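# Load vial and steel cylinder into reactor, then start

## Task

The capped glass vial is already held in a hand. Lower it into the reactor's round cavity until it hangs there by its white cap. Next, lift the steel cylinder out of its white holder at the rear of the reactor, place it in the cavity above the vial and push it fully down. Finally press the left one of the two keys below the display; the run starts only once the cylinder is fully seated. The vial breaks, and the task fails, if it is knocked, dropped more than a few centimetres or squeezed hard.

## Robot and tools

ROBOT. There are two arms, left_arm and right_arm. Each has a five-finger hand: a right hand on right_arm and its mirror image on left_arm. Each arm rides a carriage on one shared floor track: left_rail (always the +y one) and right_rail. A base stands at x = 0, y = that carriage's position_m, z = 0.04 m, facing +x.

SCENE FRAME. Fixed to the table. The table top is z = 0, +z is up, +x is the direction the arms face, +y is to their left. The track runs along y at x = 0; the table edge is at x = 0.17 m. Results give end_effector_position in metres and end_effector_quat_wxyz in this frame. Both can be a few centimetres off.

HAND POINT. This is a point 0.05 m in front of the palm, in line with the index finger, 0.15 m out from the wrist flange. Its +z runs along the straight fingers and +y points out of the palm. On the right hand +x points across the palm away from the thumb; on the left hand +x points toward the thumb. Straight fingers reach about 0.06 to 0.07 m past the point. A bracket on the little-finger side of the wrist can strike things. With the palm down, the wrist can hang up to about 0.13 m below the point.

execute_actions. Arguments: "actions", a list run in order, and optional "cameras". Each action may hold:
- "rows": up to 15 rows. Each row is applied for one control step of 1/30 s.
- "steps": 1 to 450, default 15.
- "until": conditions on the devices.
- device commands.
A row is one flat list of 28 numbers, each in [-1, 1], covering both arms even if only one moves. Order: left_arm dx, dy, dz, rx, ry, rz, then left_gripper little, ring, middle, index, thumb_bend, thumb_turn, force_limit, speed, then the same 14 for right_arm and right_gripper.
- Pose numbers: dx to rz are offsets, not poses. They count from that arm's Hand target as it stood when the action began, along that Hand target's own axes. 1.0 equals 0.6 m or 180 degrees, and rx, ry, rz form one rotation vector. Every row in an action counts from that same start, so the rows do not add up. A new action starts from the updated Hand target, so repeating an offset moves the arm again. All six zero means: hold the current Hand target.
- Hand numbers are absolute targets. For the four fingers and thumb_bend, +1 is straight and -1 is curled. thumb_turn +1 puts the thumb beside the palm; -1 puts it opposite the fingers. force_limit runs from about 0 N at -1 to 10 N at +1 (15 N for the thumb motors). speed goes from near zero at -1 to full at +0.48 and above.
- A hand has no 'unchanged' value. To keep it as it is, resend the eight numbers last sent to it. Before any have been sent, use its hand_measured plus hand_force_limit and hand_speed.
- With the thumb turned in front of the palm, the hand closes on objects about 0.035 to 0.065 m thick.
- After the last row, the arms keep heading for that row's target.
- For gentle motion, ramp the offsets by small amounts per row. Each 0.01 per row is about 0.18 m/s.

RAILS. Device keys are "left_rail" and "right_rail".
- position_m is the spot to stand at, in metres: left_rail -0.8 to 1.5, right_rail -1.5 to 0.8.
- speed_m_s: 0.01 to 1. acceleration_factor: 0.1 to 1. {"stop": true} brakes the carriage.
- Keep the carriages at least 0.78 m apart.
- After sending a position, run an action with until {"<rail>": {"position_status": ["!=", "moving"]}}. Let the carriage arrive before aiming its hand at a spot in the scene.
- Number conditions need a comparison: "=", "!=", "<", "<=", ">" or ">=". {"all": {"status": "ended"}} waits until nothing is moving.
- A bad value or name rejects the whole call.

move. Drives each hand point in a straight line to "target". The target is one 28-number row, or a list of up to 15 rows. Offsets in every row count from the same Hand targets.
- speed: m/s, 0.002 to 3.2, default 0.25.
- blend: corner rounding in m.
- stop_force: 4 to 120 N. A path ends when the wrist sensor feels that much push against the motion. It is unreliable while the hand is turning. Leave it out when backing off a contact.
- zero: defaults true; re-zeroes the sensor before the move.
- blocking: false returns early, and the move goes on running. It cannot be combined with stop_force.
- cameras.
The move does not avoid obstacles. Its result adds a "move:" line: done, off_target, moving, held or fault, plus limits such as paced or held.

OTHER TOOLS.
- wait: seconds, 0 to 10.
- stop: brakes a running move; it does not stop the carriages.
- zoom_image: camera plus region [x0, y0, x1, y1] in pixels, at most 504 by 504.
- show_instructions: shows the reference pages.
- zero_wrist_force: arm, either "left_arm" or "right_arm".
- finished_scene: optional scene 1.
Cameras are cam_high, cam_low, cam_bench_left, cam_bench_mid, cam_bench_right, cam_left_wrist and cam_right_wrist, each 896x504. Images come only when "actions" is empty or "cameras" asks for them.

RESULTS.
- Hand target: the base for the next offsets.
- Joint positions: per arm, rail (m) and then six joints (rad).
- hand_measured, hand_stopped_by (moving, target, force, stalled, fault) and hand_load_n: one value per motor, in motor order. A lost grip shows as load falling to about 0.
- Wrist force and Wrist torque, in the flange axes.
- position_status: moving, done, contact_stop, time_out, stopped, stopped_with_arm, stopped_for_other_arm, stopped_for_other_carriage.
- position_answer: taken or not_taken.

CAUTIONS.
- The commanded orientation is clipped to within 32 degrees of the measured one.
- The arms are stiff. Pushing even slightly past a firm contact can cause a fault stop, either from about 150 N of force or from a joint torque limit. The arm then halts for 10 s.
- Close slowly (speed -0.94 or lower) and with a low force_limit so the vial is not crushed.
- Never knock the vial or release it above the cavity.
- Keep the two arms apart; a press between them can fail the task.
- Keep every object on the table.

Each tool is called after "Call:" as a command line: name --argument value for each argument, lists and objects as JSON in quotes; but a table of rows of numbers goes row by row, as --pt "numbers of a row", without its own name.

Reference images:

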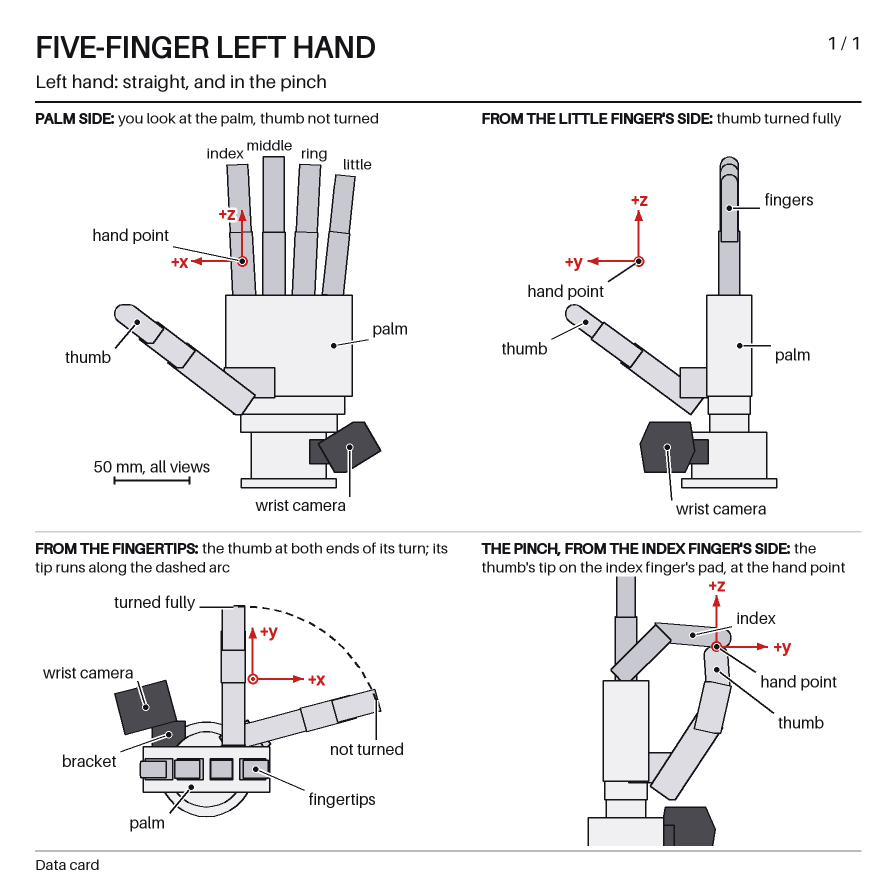

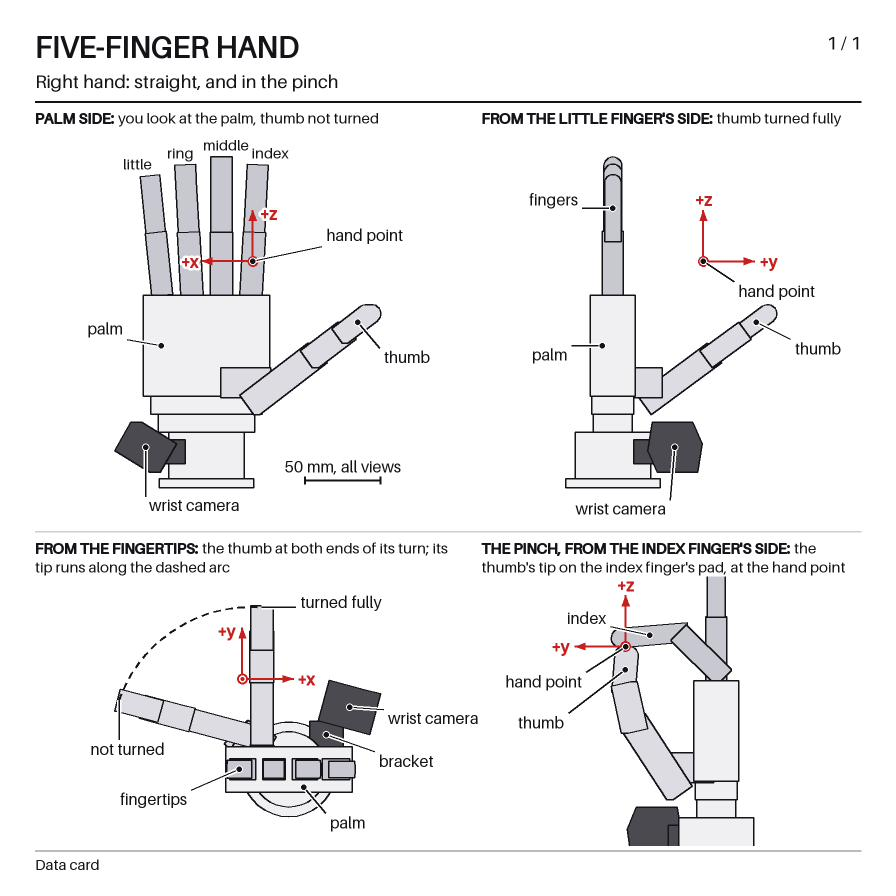

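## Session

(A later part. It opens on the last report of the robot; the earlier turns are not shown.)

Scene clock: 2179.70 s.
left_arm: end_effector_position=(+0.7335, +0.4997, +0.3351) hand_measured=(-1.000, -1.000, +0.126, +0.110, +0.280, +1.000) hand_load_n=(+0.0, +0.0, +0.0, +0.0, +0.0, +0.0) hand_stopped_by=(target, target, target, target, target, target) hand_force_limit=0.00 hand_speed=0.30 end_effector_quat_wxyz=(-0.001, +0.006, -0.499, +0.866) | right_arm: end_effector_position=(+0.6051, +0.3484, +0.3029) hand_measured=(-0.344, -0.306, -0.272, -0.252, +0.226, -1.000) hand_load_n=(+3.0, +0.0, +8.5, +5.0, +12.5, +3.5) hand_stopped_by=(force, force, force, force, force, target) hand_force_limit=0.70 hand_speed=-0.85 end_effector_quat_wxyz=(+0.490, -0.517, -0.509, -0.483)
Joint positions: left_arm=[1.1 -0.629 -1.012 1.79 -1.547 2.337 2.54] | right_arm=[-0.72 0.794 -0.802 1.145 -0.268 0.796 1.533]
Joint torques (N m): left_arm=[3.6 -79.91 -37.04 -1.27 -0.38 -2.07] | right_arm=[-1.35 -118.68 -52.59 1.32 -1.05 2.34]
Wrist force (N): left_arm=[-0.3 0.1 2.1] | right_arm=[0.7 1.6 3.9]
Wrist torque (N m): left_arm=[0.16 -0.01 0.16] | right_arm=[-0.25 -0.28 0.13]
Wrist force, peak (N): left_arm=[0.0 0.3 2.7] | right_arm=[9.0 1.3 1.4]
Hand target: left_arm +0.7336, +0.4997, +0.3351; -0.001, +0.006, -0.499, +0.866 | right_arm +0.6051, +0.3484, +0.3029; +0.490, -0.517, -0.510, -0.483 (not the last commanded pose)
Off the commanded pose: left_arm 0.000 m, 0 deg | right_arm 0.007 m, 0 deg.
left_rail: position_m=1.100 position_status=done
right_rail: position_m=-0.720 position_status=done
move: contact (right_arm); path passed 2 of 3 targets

Call:
execute_actions --actions '[]' --cameras '["cam_high","cam_left_wrist"]'

Call:
zoom_image --camera "cam_high" --region '[550, 260, 580, 290]'

Call:
zoom_image --camera "cam_left_wrist" --region '[260, 320, 350, 420]'

Scene clock: 2186.10 s.
left_arm: end_effector_position=(+0.7335, +0.4997, +0.3351) hand_measured=(-1.000, -1.000, +0.126, +0.110, +0.280, +1.000) hand_load_n=(+0.0, +0.0, +0.0, +0.0, +0.0, +0.0) hand_stopped_by=(target, target, target, target, target, target) hand_force_limit=0.00 hand_speed=0.30 end_effector_quat_wxyz=(-0.001, +0.006, -0.499, +0.866) | right_arm: end_effector_position=(+0.6051, +0.3484, +0.3029) hand_measured=(-0.344, -0.306, -0.272, -0.252, +0.226, -1.000) hand_load_n=(+3.0, +0.0, +9.0, +4.5, +12.5, +3.5) hand_stopped_by=(force, force, force, force, force, target) hand_force_limit=0.70 hand_speed=-0.85 end_effector_quat_wxyz=(+0.490, -0.517, -0.510, -0.483)
Joint positions: left_arm=[1.1 -0.629 -1.012 1.79 -1.547 2.337 2.54] | right_arm=[-0.72 0.794 -0.802 1.145 -0.268 0.796 1.533]
Joint velocities: within noise
Joint torques (N m): left_arm=[6.4 -80.63 -37.2 -1.41 -0.18 -1.75] | right_arm=[-4.49 -119.45 -53.26 -1.79 -3.32 -0.14]
Wrist force (N): left_arm=[0.0 0.0 2.3] | right_arm=[0.3 2.0 3.9]
Wrist torque (N m): left_arm=[0.13 -0.05 0.18] | right_arm=[-0.18 -0.25 0.12]
Wrist force, peak (N): left_arm=[-0.3 0.3 2.7] | right_arm=[0.7 2.4 4.0]
Hand target: left_arm +0.7336, +0.4997, +0.3351; -0.001, +0.006, -0.499, +0.866 | right_arm +0.6051, +0.3484, +0.3029; +0.490, -0.517, -0.510, -0.483 (not the last commanded pose)
Off the commanded pose: left_arm 0.000 m, 0 deg | right_arm 0.007 m, 0 deg.
left_rail: position_m=1.100 position_status=done
right_rail: position_m=-0.720 position_status=done
Images, in order (width x height): cam_high 896x504, cam_left_wrist 896x504.

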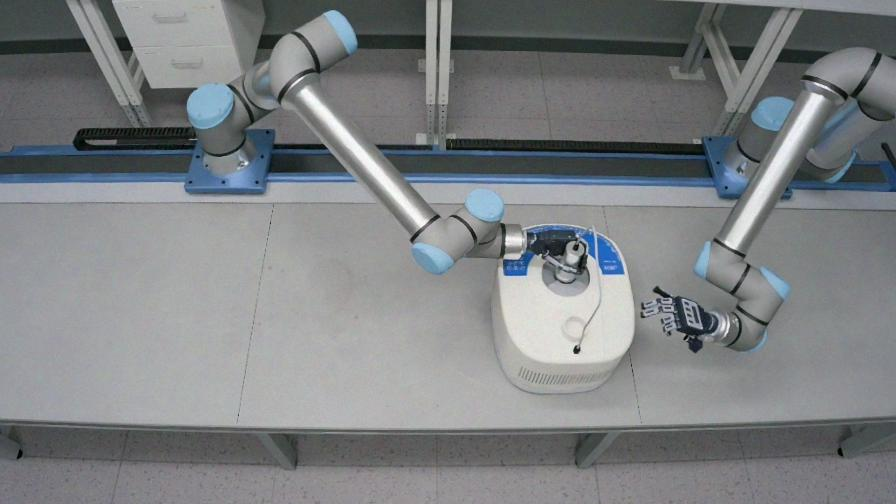

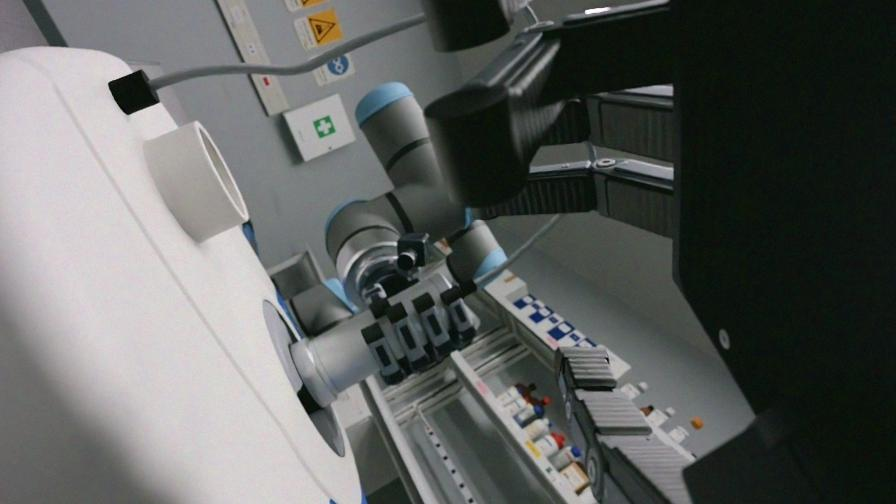

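Scaled by 16.800 from the camera's 896x504 image, which has a finer 1280x720 frame.

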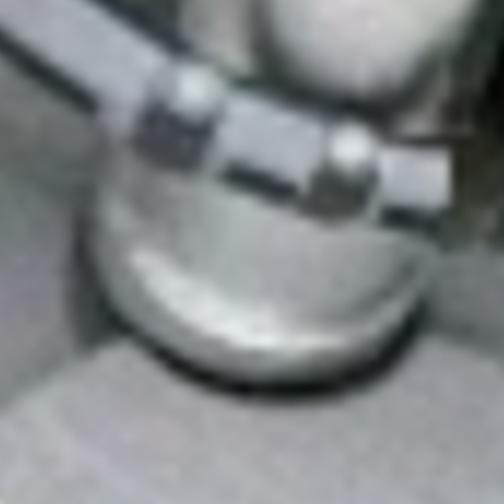

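Scaled by 5.040 from the camera's 896x504 image, which has a finer 1280x720 frame.

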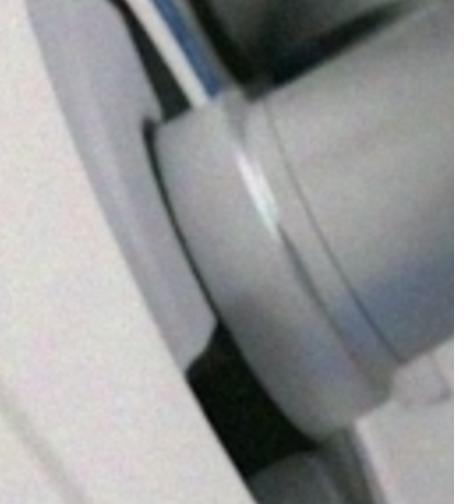

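Call:
move --pt "0 0 0 0 0 0 -1 -1 0.125 0.11 0.28 1 0 0.3 0.0042 0 -0.0002 0 0 0 -1 -1 -1 -1 -1 -1 0.7 -0.85" --pt "0 0 0 0 0 0 -1 -1 0.125 0.11 0.28 1 0 0.3 0.0042 0.0004 -0.0014 0 0 0 -1 -1 -1 -1 -1 -1 0.7 -0.85" --pt "0 0 0 0 0 0 -1 -1 0.125 0.11 0.28 1 0 0.3 -0.0133 0.0007 -0.0004 0 0 0 -1 -1 -1 -1 -1 -1 0.7 -0.85" --speed '[0.02,0.02,0.012]' --stop_force 5

Scene clock: 2205.00 s.
left_arm: end_effector_position=(+0.7335, +0.4997, +0.3351) hand_measured=(-1.000, -1.000, +0.126, +0.110, +0.280, +1.000) hand_load_n=(+0.0, +0.0, +0.0, +0.0, +0.0, -0.5) hand_stopped_by=(target, target, target, target, target, target) hand_force_limit=0.00 hand_speed=0.30 end_effector_quat_wxyz=(-0.001, +0.006, -0.499, +0.866) | right_arm: end_effector_position=(+0.6051, +0.3484, +0.3032) hand_measured=(-0.344, -0.306, -0.272, -0.252, +0.226, -1.000) hand_load_n=(+2.5, +0.0, +8.5, +5.0, +12.0, +5.0) hand_stopped_by=(force, force, force, force, force, target) hand_force_limit=0.70 hand_speed=-0.85 end_effector_quat_wxyz=(+0.490, -0.517, -0.510, -0.483)
Joint positions: left_arm=[1.1 -0.629 -1.012 1.79 -1.547 2.337 2.54] | right_arm=[-0.72 0.794 -0.802 1.145 -0.268 0.796 1.533]
Joint torques (N m): left_arm=[5.77 -81.04 -36.45 -1.54 -0.27 -1.83] | right_arm=[-3.19 -99.67 -44.2 -5.18 -1.23 -0.24]
Wrist force (N): left_arm=[-0.1 -0.1 2.3] | right_arm=[-4.5 -0.3 3.9]
Wrist torque (N m): left_arm=[0.11 -0.03 0.17] | right_arm=[-0.20 -0.24 0.02]
Wrist force, peak (N): left_arm=[-0.1 0.3 2.7] | right_arm=[-6.1 0.2 4.2]
Hand target: left_arm +0.7336, +0.4997, +0.3351; -0.001, +0.006, -0.499, +0.866 | right_arm +0.6051, +0.3484, +0.3032; +0.490, -0.517, -0.510, -0.483 (not the last commanded pose)
Off the commanded pose: left_arm 0.000 m, 0 deg | right_arm 0.008 m, 0 deg.
left_rail: position_m=1.100 position_status=done
right_rail: position_m=-0.720 position_status=done
move: contact (right_arm); path passed 0 of 3 targets

Call:
move --pt "0 0 0 0 0 0 -1 -1 0.125 0.11 0.28 1 0 0.3 0.0038 0 -0.0002 0 0 0 -1 -1 -1 -1 -1 -1 0.7 -0.85" --pt "0 0 0 0 0 0 -1 -1 0.125 0.11 0.28 1 0 0.3 0.0038 0.0004 -0.0014 0 0 0 -1 -1 -1 -1 -1 -1 0.7 -0.85" --speed '[0.03,0.03]'

Call:
move --target '[0,0,0,0,0,0,-1,-1,0.125,0.11,0.28,1,0,0.3,-0.0175,0.0003,0.001,0,0,0,-1,-1,-1,-1,-1,-1,0.7,-0.85]' --speed 0.012 --stop_force 5

Scene clock: 2215.10 s.
left_arm: end_effector_position=(+0.7335, +0.4997, +0.3351) hand_measured=(-1.000, -1.000, +0.126, +0.110, +0.280, +1.000) hand_load_n=(+0.5, +0.0, +0.0, +0.0, +0.0, +0.0) hand_stopped_by=(target, target, target, target, target, target) hand_force_limit=0.00 hand_speed=0.30 end_effector_quat_wxyz=(-0.001, +0.006, -0.499, +0.866) | right_arm: end_effector_position=(+0.6053, +0.3478, +0.3055) hand_measured=(-0.344, -0.306, -0.272, -0.252, +0.226, -1.000) hand_load_n=(+2.5, +0.0, +8.5, +5.0, +12.5, +5.0) hand_stopped_by=(force, force, force, force, force, target) hand_force_limit=0.70 hand_speed=-0.85 end_effector_quat_wxyz=(+0.490, -0.517, -0.509, -0.483)
Joint positions: left_arm=[1.1 -0.629 -1.012 1.79 -1.547 2.337 2.54] | right_arm=[-0.72 0.793 -0.804 1.144 -0.265 0.795 1.532]
Joint torques (N m): left_arm=[8.49 -81.07 -36.42 -1.42 -0.48 -1.75] | right_arm=[-10.08 -127.25 -44.34 -3.49 -2.65 -0.9]
Wrist force (N): left_arm=[0.0 0.2 2.1] | right_arm=[-5.4 0.0 4.2]
Wrist torque (N m): left_arm=[0.17 -0.05 0.17] | right_arm=[-0.17 -0.28 0.01]
Wrist force, peak (N): left_arm=[-0.4 0.5 2.7] | right_arm=[-6.0 0.0 4.4]
Hand target: left_arm +0.7336, +0.4997, +0.3351; -0.001, +0.006, -0.499, +0.866 | right_arm +0.6054, +0.3477, +0.3055; +0.490, -0.517, -0.510, -0.483
Off the commanded pose: left_arm 0.000 m, 0 deg | right_arm 0.000 m, 0 deg.
left_rail: position_m=1.100 position_status=done
right_rail: position_m=-0.720 position_status=done
move: done

Scene clock: 2216.73 s.
left_arm: end_effector_position=(+0.7335, +0.4997, +0.3351) hand_measured=(-1.000, -1.000, +0.126, +0.110, +0.280, +1.000) hand_load_n=(+0.0, +0.0, +0.0, +0.0, +0.0, +0.0) hand_stopped_by=(target, target, target, target, target, target) hand_force_limit=0.00 hand_speed=0.30 end_effector_quat_wxyz=(-0.001, +0.006, -0.499, +0.866) | right_arm: end_effector_position=(+0.6054, +0.3477, +0.3032) hand_measured=(-0.344, -0.306, -0.272, -0.252, +0.226, -1.000) hand_load_n=(+3.0, +0.0, +9.0, +5.0, +12.5, +4.5) hand_stopped_by=(force, force, force, force, force, target) hand_force_limit=0.70 hand_speed=-0.85 end_effector_quat_wxyz=(+0.490, -0.517, -0.510, -0.483)
Joint positions: left_arm=[1.1 -0.629 -1.012 1.79 -1.547 2.337 2.54] | right_arm=[-0.72 0.793 -0.803 1.147 -0.269 0.795 1.532]
Joint torques (N m): left_arm=[9.03 -83.09 -36.42 -1.27 -0.29 -1.69] | right_arm=[-2.8 -123.79 -57.11 0.03 0.65 -0.98]
Wrist force (N): left_arm=[-0.4 0.4 2.1] | right_arm=[-4.3 -0.3 4.5]
Wrist torque (N m): left_arm=[0.20 0.00 0.14] | right_arm=[-0.22 -0.25 0.05]
Wrist force, peak (N): left_arm=[-0.2 0.5 2.7] | right_arm=[-5.7 -0.3 4.1]
Hand target: left_arm +0.7336, +0.4997, +0.3351; -0.001, +0.006, -0.499, +0.866 | right_arm +0.6054, +0.3477, +0.3032; +0.490, -0.517, -0.510, -0.483 (not the last commanded pose)
Off the commanded pose: left_arm 0.000 m, 0 deg | right_arm 0.008 m, 0 deg.
left_rail: position_m=1.100 position_status=done
right_rail: position_m=-0.720 position_status=done
move: contact (right_arm)

Call:
move --pt "0 0 0 0 0 0 -1 -1 0.125 0.11 0.28 1 0 0.3 0.1833 -0.00275 -0.0101 0 0 0 -1 -1 -1 -1 -1 -1 0.7 -0.85" --pt "0 0 0 0 0 0 -1 -1 0.125 0.11 0.28 1 0 0.3 0.1604 -0.00275 -0.4268 0 0 0 -1 -1 -1 -1 -1 -1 0.7 -0.85" --speed '[0.1,0.15]' --blend '[0.02,0]'

Scene clock: 2281.13 s.
left_arm: end_effector_position=(+0.7335, +0.4997, +0.3351) hand_measured=(-1.000, -1.000, +0.126, +0.110, +0.280, +1.000) hand_load_n=(+0.0, +0.0, +0.0, +0.0, +0.0, +0.0) hand_stopped_by=(target, target, target, target, target, target) hand_force_limit=0.00 hand_speed=0.30 end_effector_quat_wxyz=(-0.001, +0.006, -0.499, +0.866) | right_arm: end_effector_position=(+0.6051, +0.0973, +0.4130) hand_measured=(-0.344, -0.306, -0.272, -0.252, +0.226, -1.000) hand_load_n=(+3.0, +0.0, +8.5, +5.0, +12.5, +5.5) hand_stopped_by=(force, force, force, force, force, target) hand_force_limit=0.70 hand_speed=-0.85 end_effector_quat_wxyz=(+0.490, -0.517, -0.510, -0.483)
Joint positions: left_arm=[1.1 -0.629 -1.012 1.79 -1.547 2.337 2.54] | right_arm=[-0.72 0.565 -1.176 1.548 -0.273 0.568 1.501]
Joint torques (N m): left_arm=[10.92 -82.26 -36.72 -1.45 -0.47 -1.83] | right_arm=[-10.24 -95.98 -43.56 -4.85 -3.47 -4.75]
Wrist force (N): left_arm=[-0.2 0.1 2.5] | right_arm=[-6.2 -0.1 4.6]
Wrist torque (N m): left_arm=[0.12 -0.01 0.16] | right_arm=[-0.22 -0.31 0.01]
Wrist force, peak (N): left_arm=[-0.3 0.5 2.7] | right_arm=[-7.5 0.2 4.4]
Hand target: left_arm +0.7336, +0.4997, +0.3351; -0.001, +0.006, -0.499, +0.866 | right_arm +0.6051, +0.0972, +0.4130; +0.490, -0.517, -0.510, -0.483
Off the commanded pose: left_arm 0.000 m, 0 deg | right_arm 0.000 m, 0 deg.
left_rail: position_m=1.100 position_status=done
right_rail: position_m=-0.720 position_status=done
move: done

Call:
move --pt "0 -0.238 0.1375 -0.15 0 0 -1 -1 0.125 0.11 0.28 1 0 0.3 0 0 0 0 0 0 -1 -1 -1 -1 -1 -1 0.7 -0.85" --pt "0 -0.238 0.1375 -0.5 0 0 -1 -1 0.125 0.11 0.28 1 0 0.3 0 0 0 0 0 0 -1 -1 -1 -1 -1 -1 0.7 -0.85" --pt "0.0927 0.0498 0.3595 -0.5 0 0 -1 -1 0.125 0.11 0.28 1 0 0.3 0 0 0 0 0 0 -1 -1 -1 -1 -1 -1 0.7 -0.85" --speed '[0.25,0.35,0.15]' --blend '[0.03,0.03,0]' --cameras '["cam_high","cam_left_wrist"]'

Scene clock: 2296.77 s.
left_arm: end_effector_position=(+0.6787, +0.2992, +0.4169) hand_measured=(-1.000, -1.000, +0.126, +0.110, +0.280, +1.000) hand_load_n=(+0.0, +0.0, +0.0, +0.0, +0.0, +0.0) hand_stopped_by=(target, target, target, target, target, target) hand_force_limit=0.00 hand_speed=0.30 end_effector_quat_wxyz=(+0.032, -0.011, +0.953, -0.302) | right_arm: end_effector_position=(+0.6051, +0.0972, +0.4130) hand_measured=(-0.344, -0.306, -0.272, -0.252, +0.226, -1.000) hand_load_n=(+3.0, +0.0, +8.5, +5.0, +12.0, +5.5) hand_stopped_by=(force, force, force, force, force, target) hand_force_limit=0.70 hand_speed=-0.85 end_effector_quat_wxyz=(+0.490, -0.517, -0.510, -0.483)
Joint positions: left_arm=[1.1 -0.967 -0.466 0.035 1.442 1.844 3.643] | right_arm=[-0.72 0.565 -1.176 1.548 -0.273 0.568 1.501]
Joint torques (N m): left_arm=[-18.52 -107.49 -41.67 -1.48 -1.24 -3.24] | right_arm=[-11.34 -96.75 -43.81 -4.82 -3.07 -2.02]
Wrist force (N): left_arm=[0.0 0.0 -0.1] | right_arm=[-6.1 0.0 4.6]
Wrist torque (N m): left_arm=[-0.13 0.04 0.13] | right_arm=[-0.21 -0.31 0.01]
Wrist force, peak (N): left_arm=[-0.2 0.3 2.7] | right_arm=[-6.6 -0.1 5.1]
Hand target: left_arm +0.6801, +0.2976, +0.4178; -0.003, -0.005, +0.966, -0.260 | right_arm +0.6051, +0.0972, +0.4130; +0.490, -0.517, -0.510, -0.483
Off the commanded pose: left_arm 0.002 m, 6 deg | right_arm 0.000 m, 0 deg.
left_rail: position_m=1.100 position_status=done
right_rail: position_m=-0.720 position_status=done
elbow stopped short (left arm): the move would have taken joint 4 (elbow) straighter than the controller allows.
move: off_target (left_arm)
Images, in order (width x height): cam_high 896x504, cam_left_wrist 896x504.

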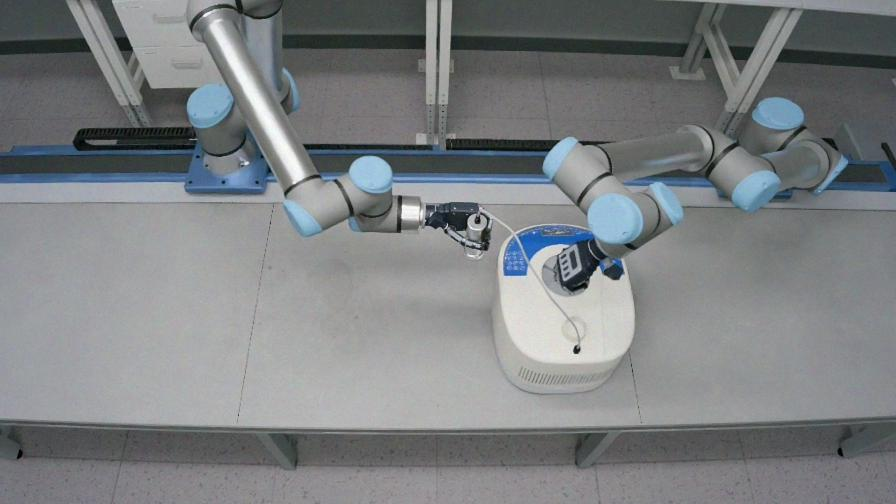

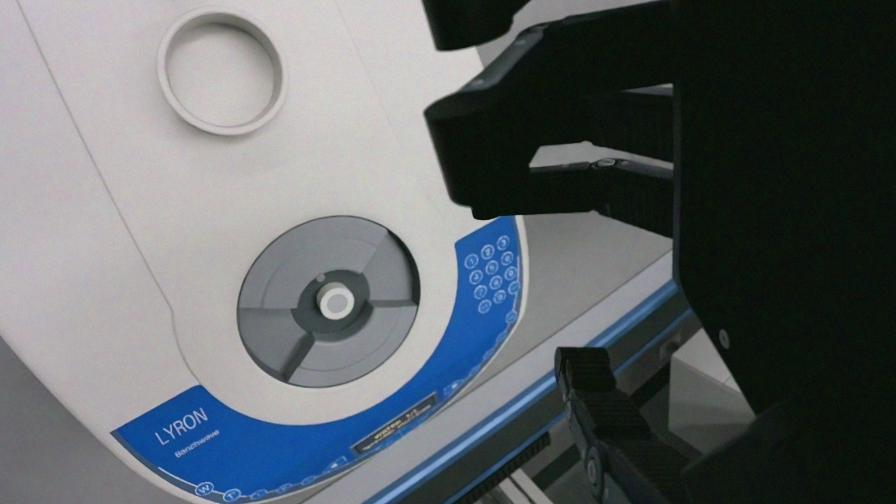

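Call:
zoom_image --camera "cam_left_wrist" --region '[228, 205, 428, 395]'

Call:
zoom_image --camera "cam_left_wrist" --region '[285, 255, 385, 345]'

Call:
zoom_image --camera "cam_left_wrist" --region '[180, 380, 460, 504]'

Scaled by 2.520 from the camera's 896x504 image, which has a finer 1280x720 frame.

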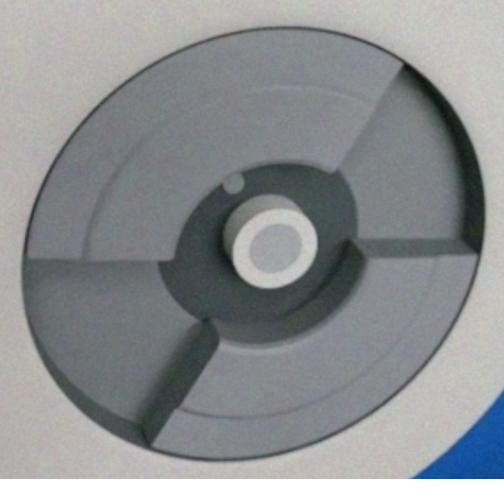

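Scaled by 5.040 from the camera's 896x504 image, which has a finer 1280x720 frame.

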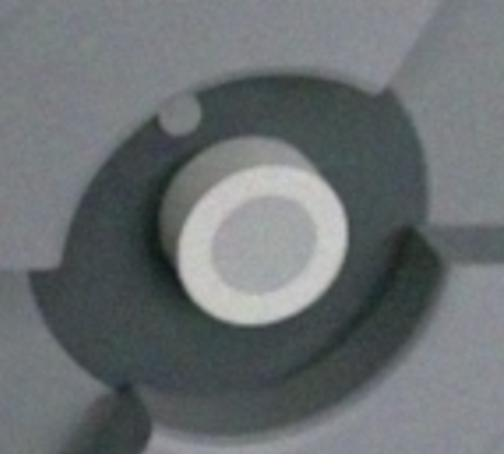

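Scaled by 1.800 from the camera's 896x504 image, which has a finer 1280x720 frame.

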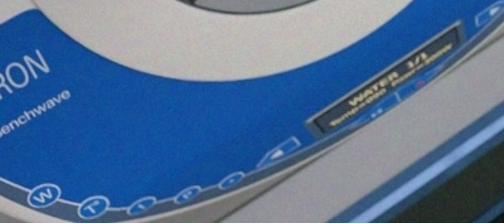

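Call:
zoom_image --camera "cam_left_wrist" --region '[300, 260, 350, 300]'

Call:
zoom_image --camera "cam_left_wrist" --region '[120, 0, 320, 150]'

Scaled by 10.080 from the camera's 896x504 image, which has a finer 1280x720 frame.

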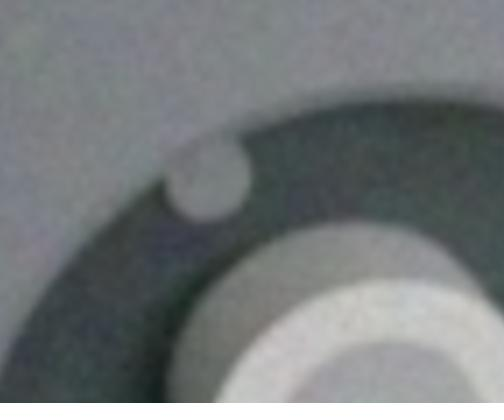

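Scaled by 2.520 from the camera's 896x504 image, which has a finer 1280x720 frame.

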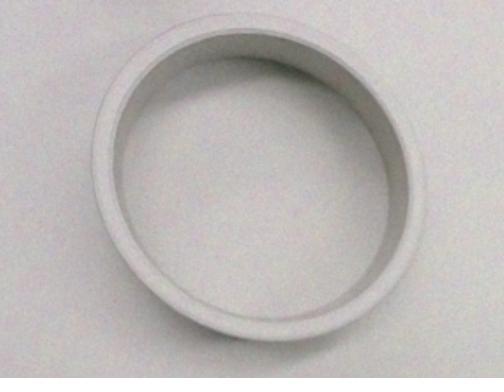

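Call:
move --pt "-0.09 0.2067 -0.3155 0 0 0 -1 -1 0.125 0.11 0.28 1 0 0.3 0 0 0 0 0 0 -1 -1 -1 -1 -1 -1 0.7 -0.85" --pt "-0.09 0.2067 -0.3155 0.5 0 0 -1 -1 0.125 0.11 0.28 1 0 0.3 0.3636 -0.0052 0.0112 0 0 0 -1 -1 -1 -1 -1 -1 0.7 -0.85" --pt "-0.09 0.366 -0.1728 0.667 0 0 -1 -1 0.125 0.11 0.28 1 0 0.3 0.3636 -0.0052 0.3194 0 0 0 -1 -1 -1 -1 -1 -1 0.7 -0.85" --speed '[0.25,0.35,0.2]' --blend '[0.03,0.03,0]' --cameras '["cam_high","cam_left_wrist"]'

Scene clock: 2386.77 s.
left_arm: end_effector_position=(+0.7322, +0.5400, +0.3970) hand_measured=(-1.000, -1.000, +0.126, +0.110, +0.280, +1.000) hand_load_n=(+0.0, +0.0, +0.0, +0.0, +0.0, -0.5) hand_stopped_by=(target, target, target, target, target, target) hand_force_limit=0.00 hand_speed=0.30 end_effector_quat_wxyz=(-0.003, +0.005, -0.258, +0.966) | right_arm: end_effector_position=(+0.6051, +0.3001, +0.6207) hand_measured=(-0.342, -0.186, -0.154, -0.254, +0.426, -1.000) hand_load_n=(+0.0, +0.0, +0.0, +0.0, +0.0, +0.5) hand_stopped_by=(force, force, force, force, force, target) hand_force_limit=0.70 hand_speed=-0.85 end_effector_quat_wxyz=(+0.490, -0.517, -0.509, -0.483)
Joint positions: left_arm=[1.1 -0.665 -0.897 1.843 -2.167 1.966 2.312] | right_arm=[-0.72 0.757 -0.949 0.832 0.196 0.759 1.529]
Joint torques (N m): left_arm=[-18.69 -72.77 -35.06 -7.73 -2.06 -3.09] | right_arm=[6.88 -86.4 -55.19 1.75 3.47 -4.19]
Wrist force (N): left_arm=[0.0 1.0 3.0] | right_arm=[2.8 2.7 3.2]
Wrist torque (N m): left_arm=[0.31 -0.07 0.21] | right_arm=[0.27 -0.40 0.23]
Wrist force, peak (N): left_arm=[-0.2 0.9 3.1] | right_arm=[-47.4 21.7 30.1]
Hand target: left_arm +0.7322, +0.5400, +0.3970; -0.003, +0.005, -0.258, +0.966 | right_arm +0.6051, +0.3002, +0.6206; +0.490, -0.517, -0.510, -0.483
Off the commanded pose: left_arm 0.000 m, 0 deg | right_arm 0.000 m, 0 deg.
left_rail: position_m=1.100 position_status=done
right_rail: position_m=-0.720 position_status=done
move: done
Images, in order (width x height): cam_high 896x504, cam_left_wrist 896x504.

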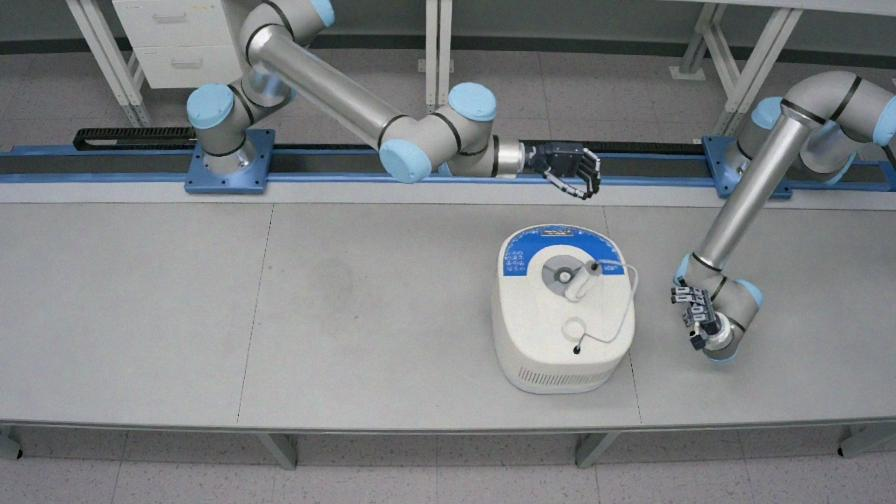

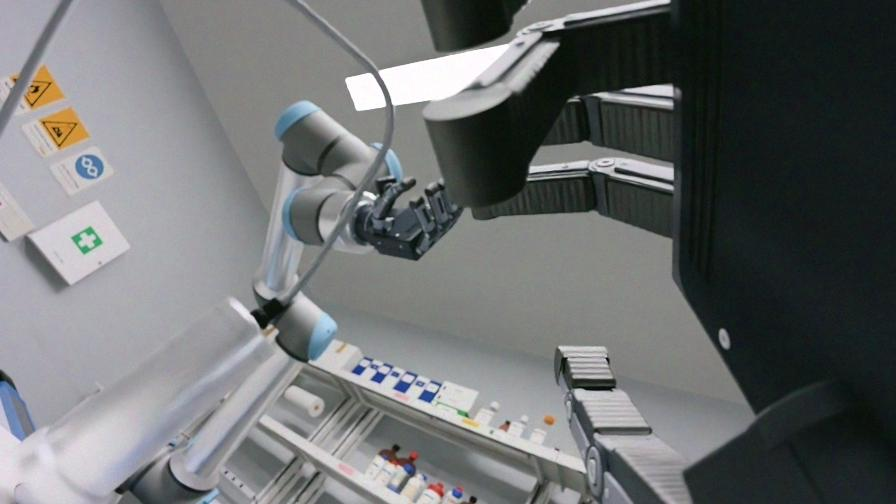

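Call:
zoom_image --camera "cam_high" --region '[520, 225, 650, 355]'

Call:
zoom_image --camera "cam_left_wrist" --region '[0, 200, 400, 504]'

Call:
execute_actions --actions '[]'

Scaled by 3.877 from the camera's 896x504 image, which has a finer 1280x720 frame.

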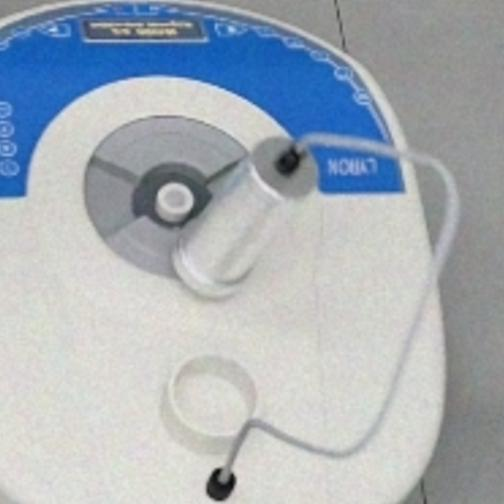

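Scaled by 1.260 from the camera's 896x504 image, which has a finer 1280x720 frame.

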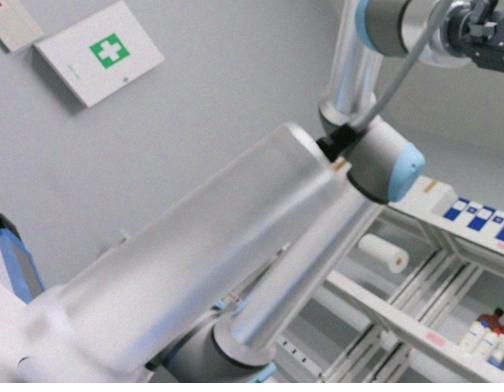

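Scene clock: 2391.53 s.
left_arm: end_effector_position=(+0.7322, +0.5400, +0.3970) hand_measured=(-1.000, -1.000, +0.126, +0.110, +0.280, +1.000) hand_load_n=(+0.0, -0.5, +0.0, +0.0, +0.0, +0.0) hand_stopped_by=(target, target, target, target, target, target) hand_force_limit=0.00 hand_speed=0.30 end_effector_quat_wxyz=(-0.003, +0.005, -0.258, +0.966) | right_arm: end_effector_position=(+0.6051, +0.3002, +0.6206) hand_measured=(-0.342, -0.186, -0.154, -0.254, +0.426, -1.000) hand_load_n=(+0.0, +0.0, +0.0, +0.0, +0.0, +0.5) hand_stopped_by=(force, force, force, force, force, target) hand_force_limit=0.70 hand_speed=-0.85 end_effector_quat_wxyz=(+0.490, -0.517, -0.510, -0.483)
Joint positions: left_arm=[1.1 -0.665 -0.897 1.843 -2.168 1.966 2.312] | right_arm=[-0.72 0.757 -0.949 0.831 0.196 0.759 1.529]
Joint velocities: within noise
Joint torques (N m): left_arm=[-19.72 -74.55 -35.01 -7.84 -2.29 -3.02] | right_arm=[8.25 -83.57 -54.02 1.94 3.29 -4.13]
Wrist force (N): left_arm=[-0.4 0.8 2.5] | right_arm=[2.7 2.2 3.3]
Wrist torque (N m): left_arm=[0.30 -0.03 0.20] | right_arm=[0.20 -0.39 0.21]
Wrist force, peak (N): left_arm=[-0.3 1.0 3.2] | right_arm=[2.9 2.6 3.6]
Hand target: left_arm +0.7322, +0.5400, +0.3970; -0.003, +0.005, -0.258, +0.966 | right_arm +0.6051, +0.3002, +0.6206; +0.490, -0.517, -0.510, -0.483
Off the commanded pose: left_arm 0.000 m, 0 deg | right_arm 0.000 m, 0 deg.
left_rail: position_m=1.100 position_status=done
right_rail: position_m=-0.720 position_status=done

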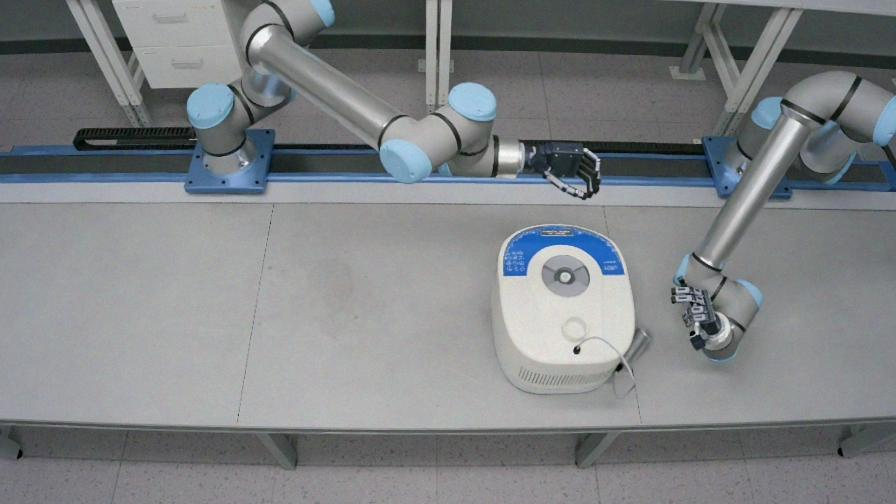

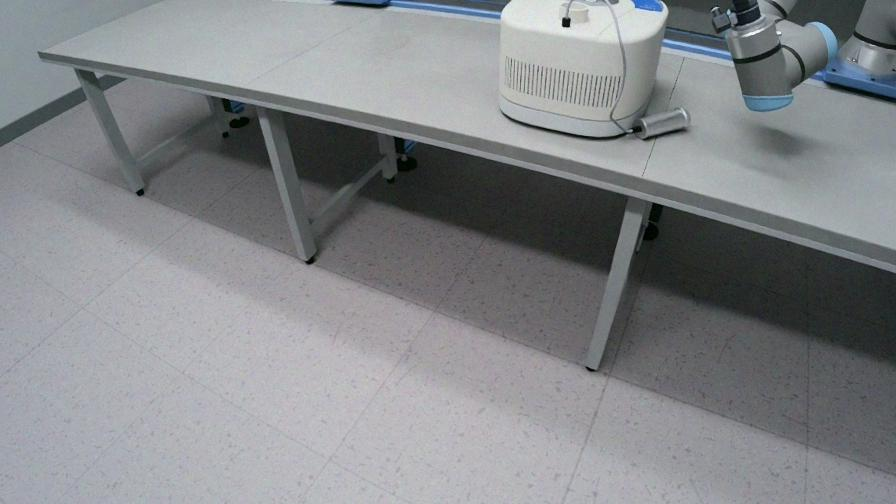

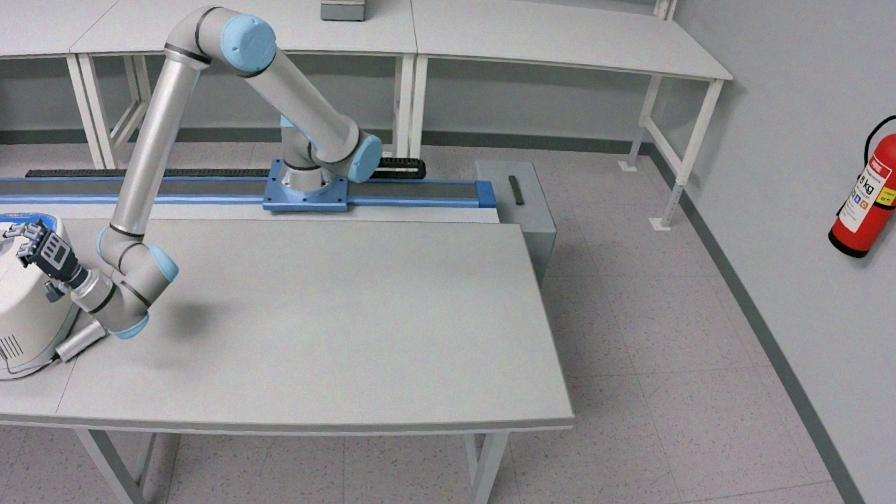

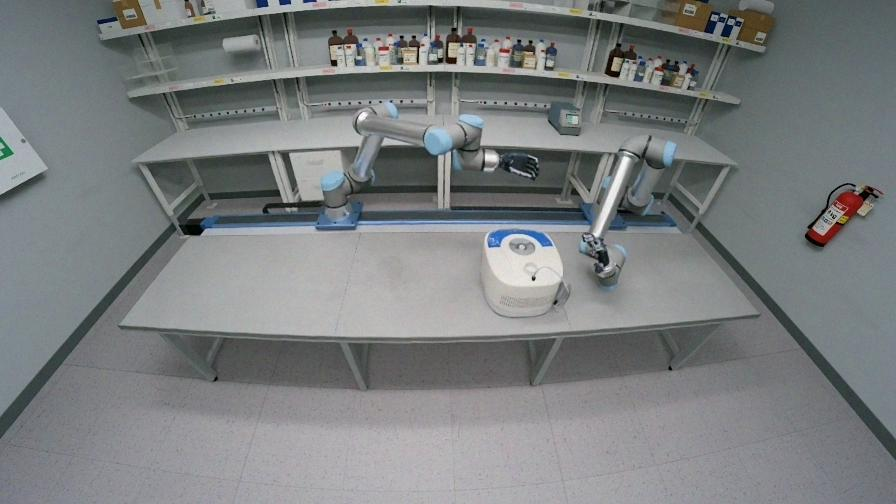

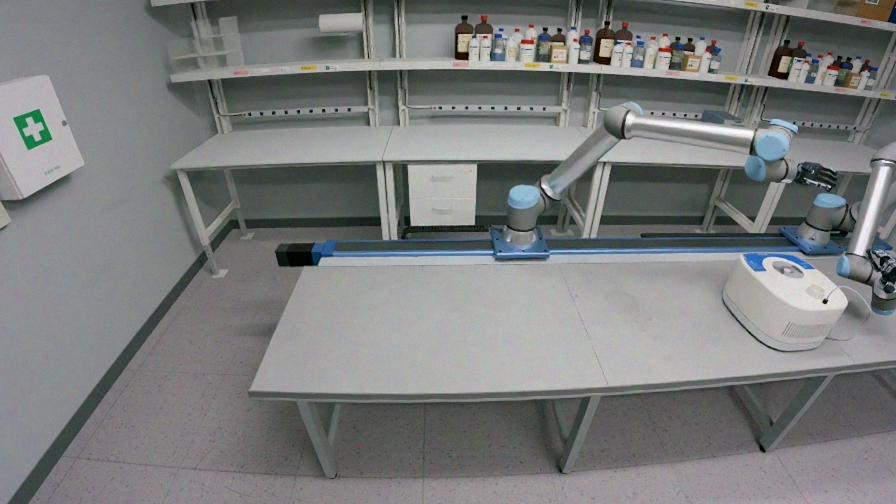

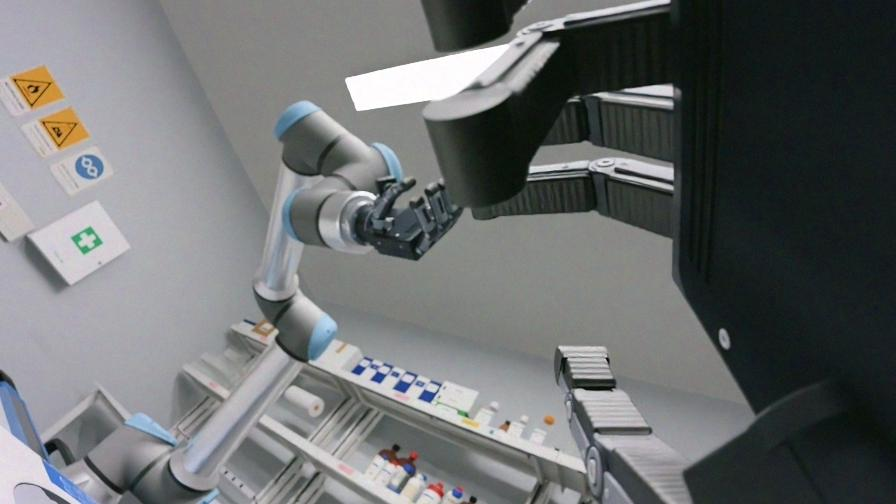

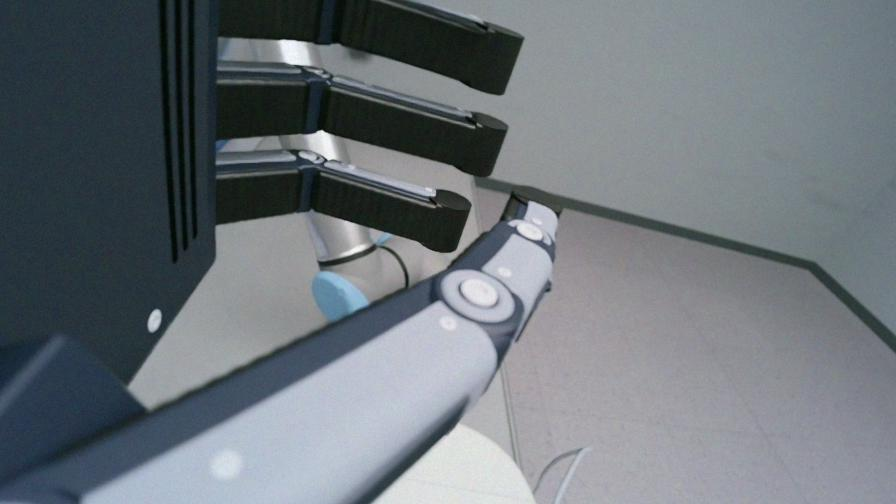

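Call:
move --pt "-0.1533 -0.1934 -0.1117 -0.463 0 0 -1 -1 0.125 0.11 0.28 1 0 0.3 0 0 0 0 0 0 -1 -1 -1 -1 -1 -1 0.7 -0.85" --pt "-0.1533 -0.0488 -0.3621 -0.463 0 0 -1 -1 0.125 0.11 0.28 1 0 0.3 0 0 0 0 0 0 -1 -1 -1 -1 -1 -1 0.7 -0.85" --speed '[0.35,0.15]' --cameras '["cam_high","cam_low","cam_left_wrist"]'

Call:
zoom_image --camera "cam_low" --region '[560, 60, 740, 180]'

Call:
zoom_image --camera "cam_high" --region '[530, 240, 680, 410]'

Scene clock: 2429.77 s.
left_arm: end_effector_position=(+0.8216, +0.6743, +0.2225) hand_measured=(-1.000, -1.000, +0.126, +0.110, +0.280, +1.000) hand_load_n=(+0.0, +0.0, +0.0, +0.0, +0.0, +0.0) hand_stopped_by=(target, target, target, target, target, target) hand_force_limit=0.00 hand_speed=0.30 end_effector_quat_wxyz=(-0.002, -0.005, +0.835, -0.551) | right_arm: end_effector_position=(+0.6051, +0.3002, +0.6206) hand_measured=(-0.342, -0.186, -0.154, -0.254, +0.426, -1.000) hand_load_n=(+0.0, +0.0, +0.0, +0.0, +0.0, +0.5) hand_stopped_by=(force, force, force, force, force, target) hand_force_limit=0.70 hand_speed=-0.85 end_effector_quat_wxyz=(+0.490, -0.517, -0.510, -0.483)
Joint positions: left_arm=[1.1 -0.435 -0.835 1.207 0.418 2.554 3.831] | right_arm=[-0.72 0.757 -0.949 0.831 0.196 0.759 1.529]
Joint torques (N m): left_arm=[-20.44 -86.42 -30.31 -1.28 -0.51 -3.1] | right_arm=[8.45 -83.37 -53.84 1.95 2.93 -4.2]
Wrist force (N): left_arm=[-0.2 -0.4 0.7] | right_arm=[2.8 2.4 3.3]
Wrist torque (N m): left_arm=[-0.07 0.03 0.09] | right_arm=[0.22 -0.40 0.22]
Wrist force, peak (N): left_arm=[-0.1 1.9 2.9] | right_arm=[2.8 2.4 3.7]
Hand target: left_arm +0.8216, +0.6743, +0.2223; -0.002, -0.005, +0.835, -0.551 | right_arm +0.6051, +0.3002, +0.6206; +0.490, -0.517, -0.510, -0.483
Off the commanded pose: left_arm 0.000 m, 0 deg | right_arm 0.000 m, 0 deg.
left_rail: position_m=1.100 position_status=done
right_rail: position_m=-0.720 position_status=done
move: done
Images, in order (width x height): cam_high 896x504, cam_low 896x504, cam_left_wrist 896x504.

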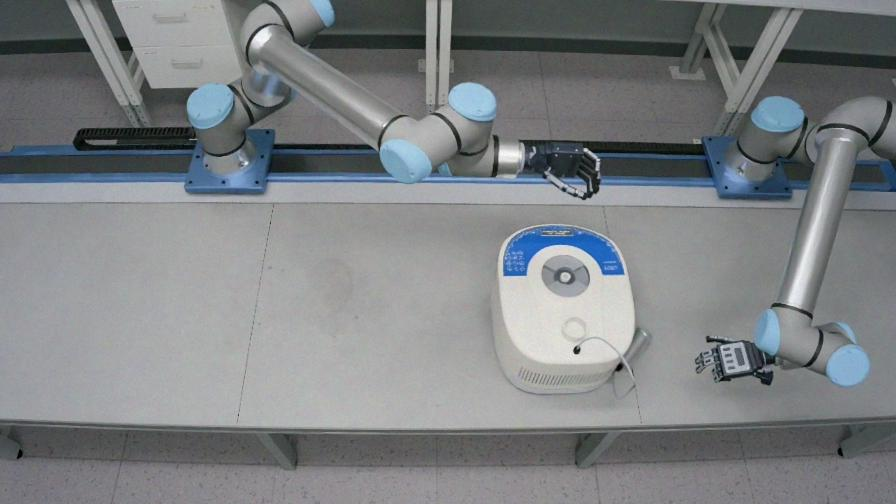

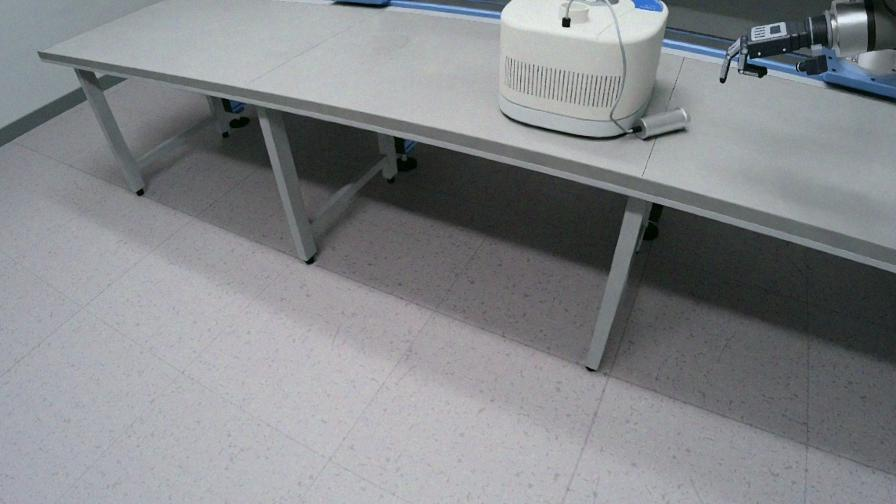

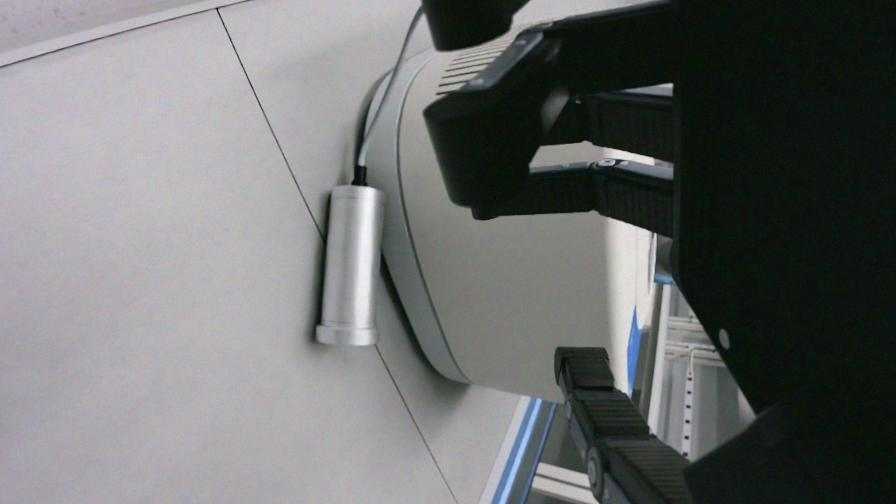

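Scaled by 2.800 from the camera's 896x504 image, which has a finer 1280x720 frame.

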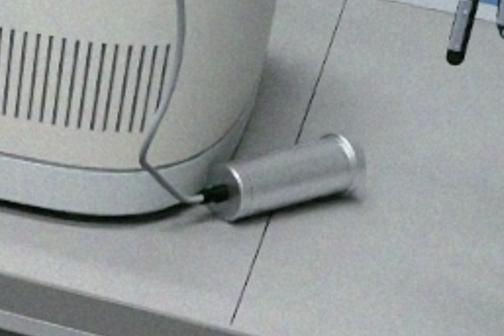

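Scaled by 2.965 from the camera's 896x504 image, which has a finer 1280x720 frame.

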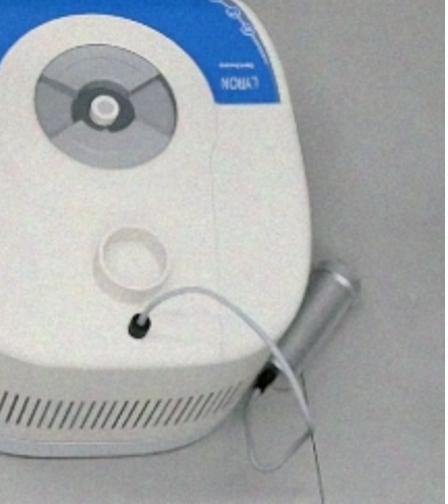

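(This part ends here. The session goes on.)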